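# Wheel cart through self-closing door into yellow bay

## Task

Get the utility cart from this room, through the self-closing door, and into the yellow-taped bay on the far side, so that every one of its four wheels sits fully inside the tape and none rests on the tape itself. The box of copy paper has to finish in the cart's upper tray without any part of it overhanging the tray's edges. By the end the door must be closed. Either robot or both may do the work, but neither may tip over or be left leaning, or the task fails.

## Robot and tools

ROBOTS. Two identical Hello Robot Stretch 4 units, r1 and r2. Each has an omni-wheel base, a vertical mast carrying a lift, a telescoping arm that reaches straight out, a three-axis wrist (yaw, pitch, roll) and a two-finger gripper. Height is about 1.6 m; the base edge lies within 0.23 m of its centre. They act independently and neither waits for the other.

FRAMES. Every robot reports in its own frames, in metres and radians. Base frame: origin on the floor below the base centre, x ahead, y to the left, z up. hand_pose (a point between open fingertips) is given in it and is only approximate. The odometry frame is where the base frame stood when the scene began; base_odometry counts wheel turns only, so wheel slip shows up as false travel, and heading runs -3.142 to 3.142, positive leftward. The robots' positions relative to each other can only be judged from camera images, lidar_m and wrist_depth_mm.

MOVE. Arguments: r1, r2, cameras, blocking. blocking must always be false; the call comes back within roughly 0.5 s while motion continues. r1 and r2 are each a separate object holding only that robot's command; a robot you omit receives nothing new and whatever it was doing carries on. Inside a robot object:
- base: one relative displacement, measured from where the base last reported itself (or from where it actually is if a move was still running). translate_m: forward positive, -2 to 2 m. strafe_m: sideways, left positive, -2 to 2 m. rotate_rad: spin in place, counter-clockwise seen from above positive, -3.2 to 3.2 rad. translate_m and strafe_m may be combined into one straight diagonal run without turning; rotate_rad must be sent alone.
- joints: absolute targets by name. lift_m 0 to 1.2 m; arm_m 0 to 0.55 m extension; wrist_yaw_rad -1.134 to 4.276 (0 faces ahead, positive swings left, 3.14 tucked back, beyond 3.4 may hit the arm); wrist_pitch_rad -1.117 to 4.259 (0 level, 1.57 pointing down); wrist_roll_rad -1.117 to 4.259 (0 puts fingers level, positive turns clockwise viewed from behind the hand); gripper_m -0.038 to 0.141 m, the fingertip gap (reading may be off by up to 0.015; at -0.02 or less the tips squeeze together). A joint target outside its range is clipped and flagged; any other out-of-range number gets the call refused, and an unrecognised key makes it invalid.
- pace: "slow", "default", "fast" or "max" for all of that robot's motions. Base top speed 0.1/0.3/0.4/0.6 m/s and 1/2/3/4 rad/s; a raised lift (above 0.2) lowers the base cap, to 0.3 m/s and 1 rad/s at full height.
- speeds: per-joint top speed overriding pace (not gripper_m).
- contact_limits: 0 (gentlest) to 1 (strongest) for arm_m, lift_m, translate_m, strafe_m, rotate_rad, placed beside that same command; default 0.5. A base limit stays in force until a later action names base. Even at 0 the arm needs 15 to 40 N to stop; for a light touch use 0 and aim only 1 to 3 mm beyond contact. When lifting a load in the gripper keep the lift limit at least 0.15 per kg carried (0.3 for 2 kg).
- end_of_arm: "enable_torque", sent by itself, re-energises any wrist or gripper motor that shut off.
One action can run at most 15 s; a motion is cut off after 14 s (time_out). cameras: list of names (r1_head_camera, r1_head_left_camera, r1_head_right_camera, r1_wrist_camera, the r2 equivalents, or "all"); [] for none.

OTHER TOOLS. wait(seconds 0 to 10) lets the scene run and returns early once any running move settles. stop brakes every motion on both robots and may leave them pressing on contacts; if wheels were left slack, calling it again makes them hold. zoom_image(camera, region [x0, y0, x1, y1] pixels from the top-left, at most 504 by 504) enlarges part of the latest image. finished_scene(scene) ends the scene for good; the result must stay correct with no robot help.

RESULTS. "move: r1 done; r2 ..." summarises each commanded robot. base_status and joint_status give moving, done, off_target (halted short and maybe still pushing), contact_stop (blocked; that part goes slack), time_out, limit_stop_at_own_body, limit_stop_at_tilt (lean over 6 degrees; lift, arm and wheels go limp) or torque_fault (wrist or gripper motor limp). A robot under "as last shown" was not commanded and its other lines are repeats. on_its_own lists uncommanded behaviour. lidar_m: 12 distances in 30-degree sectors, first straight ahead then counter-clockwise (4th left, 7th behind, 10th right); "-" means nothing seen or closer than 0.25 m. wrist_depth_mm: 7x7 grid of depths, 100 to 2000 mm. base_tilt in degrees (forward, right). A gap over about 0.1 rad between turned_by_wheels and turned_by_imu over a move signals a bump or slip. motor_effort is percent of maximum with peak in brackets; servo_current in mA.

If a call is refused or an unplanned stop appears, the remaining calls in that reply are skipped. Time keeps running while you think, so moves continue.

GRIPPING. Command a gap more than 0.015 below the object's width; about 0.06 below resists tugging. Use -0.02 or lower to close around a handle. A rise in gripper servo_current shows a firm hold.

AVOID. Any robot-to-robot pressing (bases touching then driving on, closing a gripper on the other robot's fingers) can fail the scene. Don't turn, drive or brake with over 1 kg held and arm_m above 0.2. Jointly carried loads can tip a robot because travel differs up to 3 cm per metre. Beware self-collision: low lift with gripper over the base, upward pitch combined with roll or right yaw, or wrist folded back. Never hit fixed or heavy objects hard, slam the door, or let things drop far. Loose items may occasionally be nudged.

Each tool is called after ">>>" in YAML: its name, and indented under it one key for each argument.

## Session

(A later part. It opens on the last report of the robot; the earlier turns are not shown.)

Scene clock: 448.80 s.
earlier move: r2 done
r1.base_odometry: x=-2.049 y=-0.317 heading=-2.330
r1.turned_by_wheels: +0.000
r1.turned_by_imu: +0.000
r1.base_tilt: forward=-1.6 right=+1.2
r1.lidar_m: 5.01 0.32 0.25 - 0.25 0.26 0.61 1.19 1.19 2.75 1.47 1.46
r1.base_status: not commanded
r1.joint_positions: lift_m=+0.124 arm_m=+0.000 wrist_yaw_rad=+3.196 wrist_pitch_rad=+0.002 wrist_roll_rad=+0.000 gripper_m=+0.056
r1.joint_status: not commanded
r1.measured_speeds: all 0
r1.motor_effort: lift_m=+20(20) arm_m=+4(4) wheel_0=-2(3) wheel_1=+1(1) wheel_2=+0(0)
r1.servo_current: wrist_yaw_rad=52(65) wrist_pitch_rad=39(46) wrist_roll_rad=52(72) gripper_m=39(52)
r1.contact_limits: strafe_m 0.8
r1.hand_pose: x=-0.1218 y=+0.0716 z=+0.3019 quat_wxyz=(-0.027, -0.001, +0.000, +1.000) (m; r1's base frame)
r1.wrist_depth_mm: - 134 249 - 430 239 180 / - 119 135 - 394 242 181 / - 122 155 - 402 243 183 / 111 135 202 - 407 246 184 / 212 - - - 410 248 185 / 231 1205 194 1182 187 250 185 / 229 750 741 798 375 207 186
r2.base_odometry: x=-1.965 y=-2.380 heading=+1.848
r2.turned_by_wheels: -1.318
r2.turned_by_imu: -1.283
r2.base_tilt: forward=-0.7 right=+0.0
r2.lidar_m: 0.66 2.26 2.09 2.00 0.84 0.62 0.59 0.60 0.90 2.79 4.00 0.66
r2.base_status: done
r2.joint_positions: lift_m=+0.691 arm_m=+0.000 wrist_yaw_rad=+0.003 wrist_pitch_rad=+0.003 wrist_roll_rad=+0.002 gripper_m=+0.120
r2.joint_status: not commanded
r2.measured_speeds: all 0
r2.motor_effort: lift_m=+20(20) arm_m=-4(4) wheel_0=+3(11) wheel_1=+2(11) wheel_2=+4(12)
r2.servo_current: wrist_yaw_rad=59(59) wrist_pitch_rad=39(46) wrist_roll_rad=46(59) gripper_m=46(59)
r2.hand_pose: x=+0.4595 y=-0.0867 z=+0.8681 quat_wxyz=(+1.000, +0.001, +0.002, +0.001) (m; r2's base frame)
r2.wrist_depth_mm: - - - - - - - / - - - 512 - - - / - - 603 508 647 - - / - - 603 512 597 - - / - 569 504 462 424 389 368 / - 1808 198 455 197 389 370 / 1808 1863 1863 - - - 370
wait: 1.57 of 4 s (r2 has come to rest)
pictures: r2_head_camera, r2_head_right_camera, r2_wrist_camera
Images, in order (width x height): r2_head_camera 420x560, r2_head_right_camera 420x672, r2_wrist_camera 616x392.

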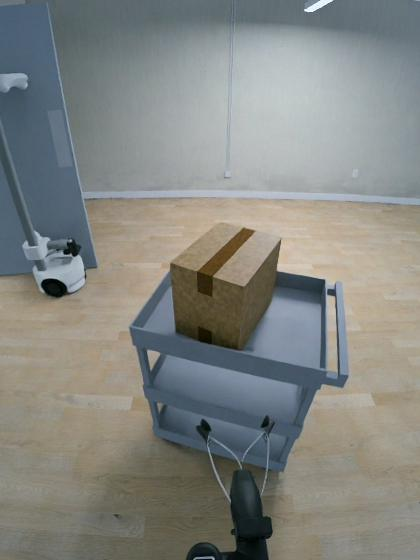

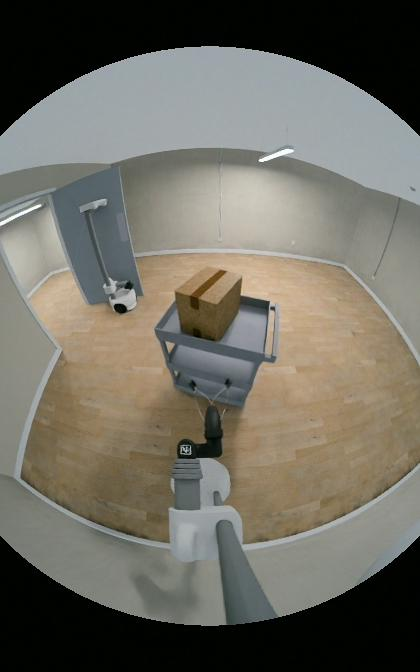

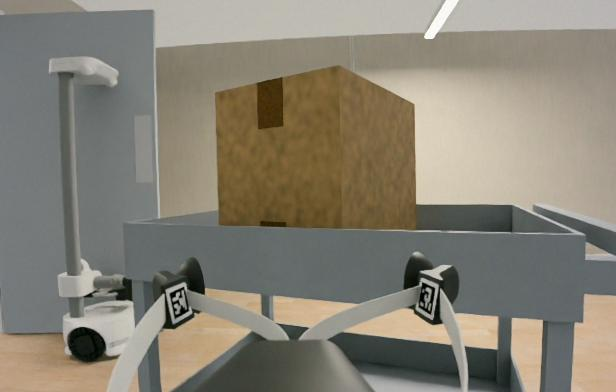

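>>> move:
  blocking: false
  r2: {"base":{"translate_m":0.7,"strafe_m":-0.03},"pace":"slow","contact_limits":{"translate_m":0.4}}

>>> wait:
  seconds: 3
  cameras: ["r2_head_camera"]

>>> wait:
  seconds: 2
  cameras: ["r2_head_camera"]

>>> wait:
  seconds: 3
  cameras: ["r2_head_camera"]

Scene clock: 461.30 s.
move: r2 moving
r1: as last shown
r1.lidar_m: 5.02 0.31 0.25 - 0.25 0.26 0.63 1.19 1.20 2.75 1.47 1.45
r1.motor_effort: lift_m=+19(20) arm_m=+4(4) wheel_0=-2(2) wheel_1=+0(1) wheel_2=+0(0)
r1.servo_current: wrist_yaw_rad=59(65) wrist_pitch_rad=46(52) wrist_roll_rad=52(65) gripper_m=39(46)
r1.contact_limits: strafe_m 0.8
r1.wrist_depth_mm: - 134 248 - 430 240 180 / - 119 135 - 397 243 182 / - 122 156 - 404 244 183 / 111 135 200 - 410 247 184 / 211 - - - 407 247 185 / 230 1229 193 1182 187 249 185 / 228 759 750 788 375 206 185
r2.base_odometry: x=-1.968 y=-2.368 heading=+1.848
r2.turned_by_wheels: +0.000
r2.turned_by_imu: +0.001
r2.base_tilt: forward=-0.7 right=+0.1
r2.lidar_m: 0.64 0.83 2.08 2.01 0.85 0.63 0.61 0.63 0.88 2.92 3.99 0.66
r2.base_status: translate_m moving; strafe_m moving
r2.joint_positions: lift_m=+0.691 arm_m=+0.000 wrist_yaw_rad=+0.003 wrist_pitch_rad=+0.003 wrist_roll_rad=+0.002 gripper_m=+0.120
r2.joint_status: not commanded
r2.measured_speeds: translate_m=+0.048 strafe_m=-0.002 rotate_rad=-0.003 lift_m=+0.000 arm_m=+0.000 wrist_yaw_rad=+0.000 wrist_pitch_rad=+0.000 wrist_roll_rad=+0.000
r2.motor_effort: lift_m=+20(20) arm_m=-4(4) wheel_0=+9(10) wheel_1=+6(7) wheel_2=-7(9)
r2.servo_current: wrist_yaw_rad=46(65) wrist_pitch_rad=39(46) wrist_roll_rad=52(59) gripper_m=52(59)
r2.contact_limits: translate_m 0.4
r2.hand_pose: x=+0.4595 y=-0.0867 z=+0.8681 quat_wxyz=(+1.000, +0.001, +0.002, +0.001) (m; r2's base frame)
r2.wrist_depth_mm: - - - - - - - / - - - 508 - - - / - - 597 496 585 - - / - - 591 500 585 - - / - 554 488 452 418 379 357 / - 1808 198 452 197 375 359 / 1808 1808 1863 - - - 359
pictures: none

Scene clock: 464.30 s.
earlier move: r2 moving
r1.base_odometry: x=-2.049 y=-0.317 heading=-2.330
r1.turned_by_wheels: +0.000
r1.turned_by_imu: +0.000
r1.base_tilt: forward=-1.6 right=+1.3
r1.lidar_m: 5.02 0.33 0.25 - 0.25 0.26 0.62 1.18 1.17 2.74 1.44 1.40
r1.base_status: not commanded
r1.joint_positions: lift_m=+0.124 arm_m=+0.000 wrist_yaw_rad=+3.196 wrist_pitch_rad=+0.002 wrist_roll_rad=+0.000 gripper_m=+0.056
r1.joint_status: not commanded
r1.measured_speeds: all 0
r1.motor_effort: lift_m=+19(20) arm_m=+4(4) wheel_0=-2(3) wheel_1=+1(1) wheel_2=+0(0)
r1.servo_current: wrist_yaw_rad=52(65) wrist_pitch_rad=39(52) wrist_roll_rad=46(78) gripper_m=52(52)
r1.contact_limits: strafe_m 0.8
r1.hand_pose: x=-0.1218 y=+0.0716 z=+0.3019 quat_wxyz=(-0.027, -0.001, +0.000, +1.000) (m; r1's base frame)
r1.wrist_depth_mm: - 134 248 - 433 240 180 / - 118 135 - 394 243 181 / - 122 156 - 402 244 183 / 111 135 201 - 407 248 184 / 212 - - - 410 247 186 / 230 1229 193 1182 187 250 186 / 229 750 768 788 375 207 185
r2.base_odometry: x=-2.035 y=-2.088 heading=+1.847
r2.turned_by_wheels: -0.001
r2.turned_by_imu: -0.001
r2.base_tilt: forward=-0.7 right=+0.0
r2.lidar_m: 0.46 0.49 2.10 2.01 1.24 0.90 0.90 0.95 1.34 3.79 0.62 0.46
r2.base_status: translate_m moving; strafe_m moving
r2.joint_positions: lift_m=+0.691 arm_m=+0.000 wrist_yaw_rad=-0.010 wrist_pitch_rad=+0.003 wrist_roll_rad=+0.002 gripper_m=+0.120
r2.joint_status: not commanded
r2.measured_speeds: translate_m=+0.099 strafe_m=-0.004 rotate_rad=+0.002 lift_m=+0.000 arm_m=+0.000 wrist_yaw_rad=-0.005 wrist_pitch_rad=+0.000 wrist_roll_rad=+0.000
r2.motor_effort: lift_m=+20(20) arm_m=+4(4) wheel_0=+7(11) wheel_1=+5(8) wheel_2=-17(19)
r2.servo_current: wrist_yaw_rad=52(72) wrist_pitch_rad=46(52) wrist_roll_rad=46(59) gripper_m=52(59)
r2.contact_limits: translate_m 0.4
r2.hand_pose: x=+0.4584 y=-0.0903 z=+0.8681 quat_wxyz=(+1.000, +0.001, +0.002, -0.005) (m; r2's base frame)
r2.wrist_depth_mm: - - 330 298 279 - - / - - 330 301 281 - - / - - 329 303 285 - - / - - 334 307 286 - - / 276 - 332 304 283 - 504 / 274 266 254 250 241 234 232 / 274 268 259 - 243 237 -
wait: 3.00 s; no rest
pictures: r2_head_camera
Images, in order (width x height): r2_head_camera 420x560.

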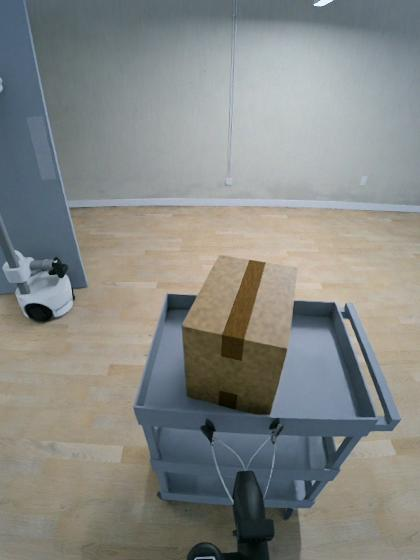

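Scene clock: 466.30 s.
earlier move: r2 moving
r1.base_odometry: x=-2.049 y=-0.317 heading=-2.330
r1.turned_by_wheels: +0.000
r1.turned_by_imu: +0.000
r1.base_tilt: forward=-1.6 right=+1.3
r1.lidar_m: 5.03 0.29 0.25 - 0.25 0.26 0.60 1.19 1.16 2.74 1.51 1.33
r1.base_status: not commanded
r1.joint_positions: lift_m=+0.124 arm_m=+0.000 wrist_yaw_rad=+3.196 wrist_pitch_rad=+0.002 wrist_roll_rad=+0.000 gripper_m=+0.056
r1.joint_status: not commanded
r1.measured_speeds: all 0
r1.motor_effort: lift_m=+19(20) arm_m=+4(4) wheel_0=-2(3) wheel_1=+1(1) wheel_2=+0(0)
r1.servo_current: wrist_yaw_rad=59(72) wrist_pitch_rad=39(52) wrist_roll_rad=39(78) gripper_m=39(52)
r1.contact_limits: strafe_m 0.8
r1.hand_pose: x=-0.1218 y=+0.0716 z=+0.3019 quat_wxyz=(-0.027, -0.001, +0.000, +1.000) (m; r1's base frame)
r1.wrist_depth_mm: - 134 249 - 430 239 179 / - 119 135 - 397 243 181 / - 123 155 - 399 244 183 / 112 135 201 - 407 246 185 / 212 - - - 410 248 186 / 230 1182 193 1182 188 249 185 / 229 759 750 809 375 206 185
r2.base_odometry: x=-2.081 y=-1.894 heading=+1.848
r2.turned_by_wheels: +0.001
r2.turned_by_imu: +0.000
r2.base_tilt: forward=-0.6 right=+0.1
r2.lidar_m: 0.46 1.88 2.09 2.02 1.49 1.13 1.09 1.15 1.66 3.80 0.65 0.47
r2.base_status: translate_m moving; strafe_m moving
r2.joint_positions: lift_m=+0.691 arm_m=+0.000 wrist_yaw_rad=-0.007 wrist_pitch_rad=+0.003 wrist_roll_rad=+0.002 gripper_m=+0.120
r2.joint_status: not commanded
r2.measured_speeds: translate_m=+0.102 strafe_m=-0.002 rotate_rad=-0.008 lift_m=+0.000 arm_m=+0.000 wrist_yaw_rad=+0.000 wrist_pitch_rad=+0.000 wrist_roll_rad=+0.000
r2.motor_effort: lift_m=+20(20) arm_m=+5(5) wheel_0=+6(11) wheel_1=+5(8) wheel_2=-10(20)
r2.servo_current: wrist_yaw_rad=59(78) wrist_pitch_rad=39(52) wrist_roll_rad=39(59) gripper_m=52(59)
r2.contact_limits: translate_m 0.4
r2.hand_pose: x=+0.4586 y=-0.0895 z=+0.8681 quat_wxyz=(+1.000, +0.001, +0.002, -0.004) (m; r2's base frame)
r2.wrist_depth_mm: - - - 317 296 281 - / - - - 317 298 282 - / - - - 319 300 285 - / - - - 319 301 285 - / - - 246 322 300 286 278 / 1464 249 245 245 243 240 240 / 1499 251 249 - 244 242 -
wait: 2.00 s; no rest
pictures: r2_head_camera
Images, in order (width x height): r2_head_camera 420x560.

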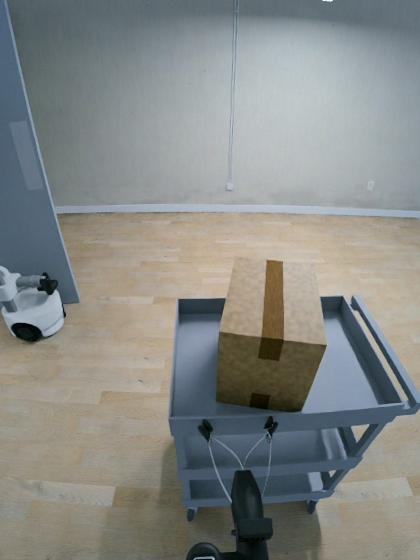

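Scene clock: 469.10 s.
earlier move: r2 done
r1.base_odometry: x=-2.049 y=-0.317 heading=-2.330
r1.turned_by_wheels: +0.000
r1.turned_by_imu: +0.000
r1.base_tilt: forward=-1.6 right=+1.3
r1.lidar_m: 5.03 0.31 0.25 - 0.25 0.25 0.60 1.17 1.19 2.75 1.69 1.30
r1.base_status: not commanded
r1.joint_positions: lift_m=+0.124 arm_m=+0.000 wrist_yaw_rad=+3.196 wrist_pitch_rad=+0.002 wrist_roll_rad=+0.000 gripper_m=+0.056
r1.joint_status: not commanded
r1.measured_speeds: all 0
r1.motor_effort: lift_m=+20(20) arm_m=+4(4) wheel_0=-2(3) wheel_1=+1(1) wheel_2=+0(0)
r1.servo_current: wrist_yaw_rad=26(72) wrist_pitch_rad=39(52) wrist_roll_rad=65(78) gripper_m=39(52)
r1.contact_limits: strafe_m 0.8
r1.hand_pose: x=-0.1218 y=+0.0716 z=+0.3019 quat_wxyz=(-0.027, -0.001, +0.000, +1.000) (m; r1's base frame)
r1.wrist_depth_mm: - 134 249 - 430 240 180 / - 119 135 - 394 244 182 / - 122 155 - 402 245 183 / 111 135 202 - 407 247 183 / 211 - - - 413 247 186 / 230 1229 194 1182 187 249 186 / 229 759 750 809 377 207 185
r2.base_odometry: x=-2.128 y=-1.699 heading=+1.848
r2.turned_by_wheels: +0.000
r2.turned_by_imu: +0.000
r2.base_tilt: forward=-0.7 right=+0.1
r2.lidar_m: 0.47 1.69 2.07 1.99 1.78 1.33 1.28 1.35 1.94 3.77 0.67 0.49
r2.base_status: done
r2.joint_positions: lift_m=+0.691 arm_m=+0.000 wrist_yaw_rad=-0.007 wrist_pitch_rad=+0.003 wrist_roll_rad=+0.002 gripper_m=+0.120
r2.joint_status: not commanded
r2.measured_speeds: all 0
r2.motor_effort: lift_m=+20(20) arm_m=+4(5) wheel_0=+3(11) wheel_1=+3(8) wheel_2=-7(20)
r2.servo_current: wrist_yaw_rad=46(78) wrist_pitch_rad=46(52) wrist_roll_rad=52(59) gripper_m=52(59)
r2.contact_limits: translate_m 0.4
r2.hand_pose: x=+0.4586 y=-0.0895 z=+0.8681 quat_wxyz=(+1.000, +0.001, +0.002, -0.004) (m; r2's base frame)
r2.wrist_depth_mm: - - - - 309 291 277 / 1499 - - - 310 293 279 / 1499 - - - 312 296 283 / 1499 - - - 314 297 285 / 1537 - 615 327 314 297 283 / - - 247 246 243 239 239 / 1308 1808 250 - 243 243 -
wait: 2.80 of 3 s (r2 has come to rest)
pictures: r2_head_camera
Images, in order (width x height): r2_head_camera 420x560.

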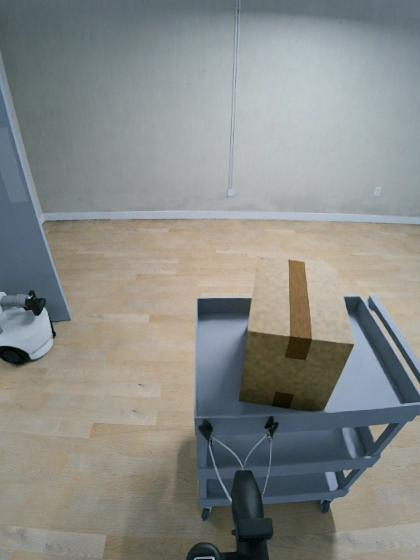

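>>> move:
  blocking: false
  r2: {"base":{"translate_m":-0.06},"pace":"slow"}

>>> wait:
  seconds: 3

>>> move:
  blocking: false
  r2: {"base":{"strafe_m":-0.22},"pace":"default"}

>>> wait:
  seconds: 3

>>> move:
  blocking: false
  r2: {"base":{"translate_m":0.26},"pace":"slow","contact_limits":{"translate_m":0.4}}

>>> wait:
  seconds: 4
  cameras: ["r2_head_camera","r2_head_left_camera"]

Scene clock: 479.50 s.
move: r2 moving
r1: as last shown
r1.lidar_m: 5.01 0.28 0.25 - 0.25 0.26 0.62 1.19 1.16 2.74 1.71 1.29
r1.servo_current: wrist_yaw_rad=65(65) wrist_pitch_rad=46(46) wrist_roll_rad=46(52) gripper_m=39(46)
r1.contact_limits: strafe_m 0.8
r1.wrist_depth_mm: - 134 249 - 430 239 180 / - 118 135 - 394 241 181 / - 122 155 - 399 244 183 / 111 135 202 - 407 247 185 / 212 - - - 413 248 186 / 231 1229 193 1205 187 248 185 / 228 759 759 788 375 207 185
r2.base_odometry: x=-2.124 y=-1.710 heading=+1.848
r2.turned_by_wheels: +0.000
r2.turned_by_imu: +0.001
r2.base_tilt: forward=-0.7 right=+0.0
r2.lidar_m: 0.46 1.71 2.08 1.99 1.76 1.33 1.27 1.33 1.92 3.79 0.67 0.49
r2.base_status: translate_m moving
r2.joint_positions: lift_m=+0.691 arm_m=+0.000 wrist_yaw_rad=-0.003 wrist_pitch_rad=+0.003 wrist_roll_rad=+0.002 gripper_m=+0.120
r2.joint_status: not commanded
r2.measured_speeds: translate_m=-0.048 strafe_m=+0.000 rotate_rad=+0.001 lift_m=+0.000 arm_m=+0.000 wrist_yaw_rad=+0.000 wrist_pitch_rad=+0.000 wrist_roll_rad=+0.000
r2.motor_effort: lift_m=+20(20) arm_m=+4(5) wheel_0=-5(7) wheel_1=-5(7) wheel_2=+9(9)
r2.servo_current: wrist_yaw_rad=59(65) wrist_pitch_rad=46(46) wrist_roll_rad=39(59) gripper_m=46(52)
r2.hand_pose: x=+0.4590 y=-0.0883 z=+0.8681 quat_wxyz=(+1.000, +0.001, +0.002, -0.002) (m; r2's base frame)
r2.wrist_depth_mm: - - - - 320 300 285 / 1499 - - - 319 301 285 / 1499 - - - 322 303 289 / - - - - 325 304 291 / - - - 338 322 301 287 / - - 256 255 214 248 246 / 1366 1921 259 - 252 250 -
pictures: none

Scene clock: 480.83 s.
earlier move: r2 done
r1.base_odometry: x=-2.049 y=-0.317 heading=-2.330
r1.turned_by_wheels: +0.000
r1.turned_by_imu: +0.000
r1.base_tilt: forward=-1.6 right=+1.3
r1.lidar_m: 5.02 0.32 0.25 - 0.25 0.26 0.63 1.18 1.19 2.75 1.74 1.28
r1.base_status: not commanded
r1.joint_positions: lift_m=+0.124 arm_m=+0.000 wrist_yaw_rad=+3.196 wrist_pitch_rad=+0.002 wrist_roll_rad=+0.000 gripper_m=+0.056
r1.joint_status: not commanded
r1.measured_speeds: all 0
r1.motor_effort: lift_m=+20(20) arm_m=+4(4) wheel_0=-2(3) wheel_1=+1(1) wheel_2=+0(0)
r1.servo_current: wrist_yaw_rad=46(65) wrist_pitch_rad=39(52) wrist_roll_rad=46(72) gripper_m=46(46)
r1.contact_limits: strafe_m 0.8
r1.hand_pose: x=-0.1218 y=+0.0716 z=+0.3019 quat_wxyz=(-0.027, -0.001, +0.000, +1.000) (m; r1's base frame)
r1.wrist_depth_mm: - 134 248 - 433 240 180 / - 118 135 - 394 242 181 / - 123 155 - 404 245 183 / 111 135 202 - 407 248 185 / 211 - - - 413 248 185 / 230 1229 193 1182 188 248 185 / 229 750 759 798 377 207 185
r2.base_odometry: x=-2.111 y=-1.756 heading=+1.848
r2.turned_by_wheels: +0.000
r2.turned_by_imu: +0.000
r2.base_tilt: forward=-0.7 right=+0.1
r2.lidar_m: 0.51 1.74 2.08 2.01 1.70 1.25 1.22 1.30 1.81 3.78 0.76 0.54
r2.base_status: done
r2.joint_positions: lift_m=+0.691 arm_m=+0.000 wrist_yaw_rad=-0.003 wrist_pitch_rad=+0.003 wrist_roll_rad=+0.002 gripper_m=+0.120
r2.joint_status: not commanded
r2.measured_speeds: all 0
r2.motor_effort: lift_m=+20(20) arm_m=+4(5) wheel_0=-4(8) wheel_1=-4(8) wheel_2=+5(10)
r2.servo_current: wrist_yaw_rad=46(65) wrist_pitch_rad=46(46) wrist_roll_rad=46(59) gripper_m=52(59)
r2.hand_pose: x=+0.4590 y=-0.0883 z=+0.8681 quat_wxyz=(+1.000, +0.001, +0.002, -0.001) (m; r2's base frame)
r2.wrist_depth_mm: - - - - - 347 327 / 1576 - - - 366 345 329 / 1576 - - - 368 345 332 / - - - - 373 349 334 / - - - 306 301 297 294 / - - 306 304 213 294 294 / 1430 1808 - - - - -
wait: 1.33 of 3 s (r2 has come to rest)
pictures: none

Scene clock: 481.33 s.
move: r2 moving
r1: as last shown
r1.lidar_m: 5.01 0.32 0.25 - 0.25 0.25 0.62 1.21 1.15 2.75 1.76 1.30
r1.motor_effort: lift_m=+19(20) arm_m=+4(4) wheel_0=-2(2) wheel_1=+1(1) wheel_2=+0(0)
r1.servo_current: wrist_yaw_rad=46(59) wrist_pitch_rad=39(46) wrist_roll_rad=46(59) gripper_m=39(46)
r1.contact_limits: strafe_m 0.8
r1.wrist_depth_mm: - 134 249 - 430 240 180 / - 118 135 - 397 244 182 / - 123 156 - 402 245 183 / 111 135 202 - 410 247 183 / 212 - - - 410 248 185 / 231 1182 195 1182 187 249 185 / 229 750 750 798 375 206 185
r2.base_odometry: x=-2.077 y=-1.746 heading=+1.848
r2.turned_by_wheels: +0.000
r2.turned_by_imu: +0.000
r2.base_tilt: forward=-0.7 right=+0.1
r2.lidar_m: 0.51 1.78 2.12 2.05 1.71 1.27 1.22 1.31 1.83 3.74 0.72 0.54
r2.base_status: strafe_m moving
r2.joint_positions: lift_m=+0.691 arm_m=+0.000 wrist_yaw_rad=-0.003 wrist_pitch_rad=+0.003 wrist_roll_rad=+0.002 gripper_m=+0.120
r2.joint_status: not commanded
r2.measured_speeds: translate_m=-0.001 strafe_m=-0.140 rotate_rad=+0.003 lift_m=+0.000 arm_m=+0.000 wrist_yaw_rad=+0.000 wrist_pitch_rad=+0.000 wrist_roll_rad=+0.000
r2.motor_effort: lift_m=+20(20) arm_m=+4(5) wheel_0=+9(12) wheel_1=-12(12) wheel_2=-1(4)
r2.servo_current: wrist_yaw_rad=46(52) wrist_pitch_rad=46(52) wrist_roll_rad=46(52) gripper_m=52(52)
r2.hand_pose: x=+0.4590 y=-0.0883 z=+0.8681 quat_wxyz=(+1.000, +0.001, +0.002, -0.001) (m; r2's base frame)
r2.wrist_depth_mm: - - - - 366 334 - / 1576 - - 379 359 334 - / 1618 - - 384 359 336 - / - - - 387 362 342 676 / - - 307 303 300 296 291 / 1499 - 306 303 298 294 291 / 1397 1863 - - - - -
pictures: none

Scene clock: 482.87 s.
earlier move: r2 done
r1.base_odometry: x=-2.049 y=-0.317 heading=-2.330
r1.turned_by_wheels: +0.000
r1.turned_by_imu: +0.000
r1.base_tilt: forward=-1.6 right=+1.3
r1.lidar_m: 5.02 0.31 0.25 - 0.25 0.25 0.62 1.18 1.17 2.76 1.89 1.29
r1.base_status: not commanded
r1.joint_positions: lift_m=+0.124 arm_m=+0.000 wrist_yaw_rad=+3.196 wrist_pitch_rad=+0.002 wrist_roll_rad=+0.000 gripper_m=+0.056
r1.joint_status: not commanded
r1.measured_speeds: all 0
r1.motor_effort: lift_m=+19(20) arm_m=+4(4) wheel_0=-2(3) wheel_1=+1(1) wheel_2=+0(0)
r1.servo_current: wrist_yaw_rad=46(65) wrist_pitch_rad=33(52) wrist_roll_rad=33(72) gripper_m=52(52)
r1.contact_limits: strafe_m 0.8
r1.hand_pose: x=-0.1218 y=+0.0716 z=+0.3019 quat_wxyz=(-0.027, -0.001, +0.000, +1.000) (m; r1's base frame)
r1.wrist_depth_mm: - 134 249 - 430 239 180 / - 119 135 - 397 242 181 / - 122 155 - 402 244 183 / 111 135 201 - 407 247 184 / 212 - - - 410 249 185 / 230 1229 194 1205 187 249 186 / 229 750 759 778 375 208 185
r2.base_odometry: x=-1.900 y=-1.696 heading=+1.848
r2.turned_by_wheels: +0.000
r2.turned_by_imu: +0.000
r2.base_tilt: forward=-0.7 right=+0.0
r2.lidar_m: 0.51 0.54 1.97 2.21 1.71 1.29 1.22 1.33 1.83 3.56 3.76 0.54
r2.base_status: done
r2.joint_positions: lift_m=+0.691 arm_m=+0.000 wrist_yaw_rad=-0.003 wrist_pitch_rad=+0.003 wrist_roll_rad=+0.002 gripper_m=+0.120
r2.joint_status: not commanded
r2.measured_speeds: all 0
r2.motor_effort: lift_m=+20(20) arm_m=+4(5) wheel_0=+2(14) wheel_1=-2(12) wheel_2=+0(4)
r2.servo_current: wrist_yaw_rad=52(59) wrist_pitch_rad=39(52) wrist_roll_rad=59(59) gripper_m=52(52)
r2.hand_pose: x=+0.4590 y=-0.0882 z=+0.8681 quat_wxyz=(+1.000, +0.001, +0.002, -0.001) (m; r2's base frame)
r2.wrist_depth_mm: - - - 343 - - - / - 387 359 338 - - - / - 389 364 340 - - - / - 392 366 343 - - - / 310 307 357 338 296 291 287 / 312 307 301 300 214 293 289 / - 1708 - - - 1618 1756
wait: 1.53 of 3 s (r2 has come to rest)
pictures: none

Scene clock: 483.37 s.
move: r2 moving
r1: as last shown
r1.lidar_m: 5.01 0.30 0.25 - 0.25 0.26 0.61 1.19 1.18 2.76 1.88 1.29
r1.motor_effort: lift_m=+20(20) arm_m=+4(4) wheel_0=-2(3) wheel_1=+1(1) wheel_2=+0(0)
r1.servo_current: wrist_yaw_rad=46(78) wrist_pitch_rad=46(46) wrist_roll_rad=39(65) gripper_m=46(46)
r1.contact_limits: strafe_m 0.8
r1.wrist_depth_mm: - 134 249 - 430 240 180 / - 119 135 - 397 242 182 / - 123 154 - 402 245 183 / 111 135 202 - 404 247 184 / 212 - - - 413 249 185 / 230 1205 193 1182 188 249 186 / 229 759 759 798 375 207 186
r2.base_odometry: x=-1.903 y=-1.684 heading=+1.848
r2.turned_by_wheels: +0.000
r2.turned_by_imu: +0.001
r2.base_tilt: forward=-0.7 right=+0.1
r2.lidar_m: 0.49 0.53 1.94 2.23 1.71 1.29 1.23 1.33 1.82 3.57 3.77 0.53
r2.base_status: translate_m moving
r2.joint_positions: lift_m=+0.691 arm_m=+0.000 wrist_yaw_rad=-0.003 wrist_pitch_rad=+0.003 wrist_roll_rad=+0.002 gripper_m=+0.120
r2.joint_status: not commanded
r2.measured_speeds: translate_m=+0.048 strafe_m=+0.000 rotate_rad=-0.001 lift_m=+0.000 arm_m=+0.000 wrist_yaw_rad=+0.000 wrist_pitch_rad=+0.000 wrist_roll_rad=+0.000
r2.motor_effort: lift_m=+20(20) arm_m=+4(4) wheel_0=+6(9) wheel_1=+8(8) wheel_2=-8(10)
r2.servo_current: wrist_yaw_rad=39(59) wrist_pitch_rad=46(46) wrist_roll_rad=59(65) gripper_m=52(52)
r2.contact_limits: translate_m 0.4
r2.hand_pose: x=+0.4590 y=-0.0882 z=+0.8681 quat_wxyz=(+1.000, +0.001, +0.002, -0.001) (m; r2's base frame)
r2.wrist_depth_mm: - - 355 327 - - - / - 375 347 327 - - - / - 377 351 330 - - - / - 379 353 332 - - - / 298 296 347 327 283 500 281 / 300 296 290 287 283 279 277 / - 1808 293 - - 282 -
pictures: none

Scene clock: 486.73 s.
earlier move: r2 done
r1.base_odometry: x=-2.049 y=-0.317 heading=-2.330
r1.turned_by_wheels: +0.000
r1.turned_by_imu: +0.000
r1.base_tilt: forward=-1.5 right=+1.3
r1.lidar_m: 1.61 0.30 0.25 - 0.25 0.25 0.59 1.20 1.16 2.74 1.71 1.28
r1.base_status: not commanded
r1.joint_positions: lift_m=+0.124 arm_m=+0.000 wrist_yaw_rad=+3.196 wrist_pitch_rad=+0.002 wrist_roll_rad=+0.000 gripper_m=+0.056
r1.joint_status: not commanded
r1.measured_speeds: all 0
r1.motor_effort: lift_m=+19(20) arm_m=+4(4) wheel_0=-3(3) wheel_1=+1(1) wheel_2=+0(0)
r1.servo_current: wrist_yaw_rad=59(78) wrist_pitch_rad=39(52) wrist_roll_rad=33(65) gripper_m=46(52)
r1.contact_limits: strafe_m 0.8
r1.hand_pose: x=-0.1218 y=+0.0716 z=+0.3019 quat_wxyz=(-0.027, -0.001, +0.000, +1.000) (m; r1's base frame)
r1.wrist_depth_mm: - 134 248 - 433 240 180 / - 119 135 - 397 243 181 / - 122 154 - 402 244 182 / 111 135 202 - 407 247 184 / 212 - - - 413 247 185 / 230 1205 194 1182 187 248 185 / 229 750 759 788 375 207 186
r2.base_odometry: x=-1.971 y=-1.446 heading=+1.848
r2.turned_by_wheels: +0.000
r2.turned_by_imu: +0.001
r2.base_tilt: forward=-0.7 right=+0.0
r2.lidar_m: 0.44 0.49 1.72 2.20 2.03 1.55 1.46 1.59 2.25 3.58 0.64 0.48
r2.base_status: done
r2.joint_positions: lift_m=+0.691 arm_m=+0.000 wrist_yaw_rad=-0.003 wrist_pitch_rad=+0.003 wrist_roll_rad=+0.002 gripper_m=+0.120
r2.joint_status: not commanded
r2.measured_speeds: all 0
r2.motor_effort: lift_m=+20(20) arm_m=+4(5) wheel_0=+3(9) wheel_1=+3(9) wheel_2=-6(19)
r2.servo_current: wrist_yaw_rad=52(59) wrist_pitch_rad=39(52) wrist_roll_rad=46(65) gripper_m=52(59)
r2.contact_limits: translate_m 0.4
r2.hand_pose: x=+0.4590 y=-0.0884 z=+0.8681 quat_wxyz=(+1.000, +0.001, +0.002, -0.002) (m; r2's base frame)
r2.wrist_depth_mm: - - 319 297 279 - - / - - 315 300 282 - - / - - 320 300 285 - - / - - 322 303 286 - - / - - 322 303 287 240 496 / 250 249 246 245 243 241 241 / 253 250 250 - 244 242 -
wait: 3.37 of 4 s (r2 has come to rest)
pictures: r2_head_camera, r2_head_left_camera
Images, in order (width x height): r2_head_camera 420x560, r2_head_left_camera 420x672.

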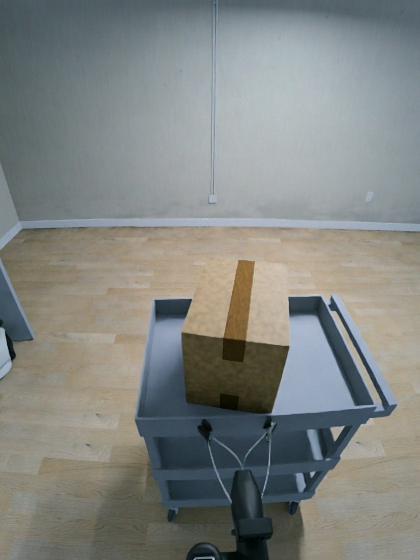

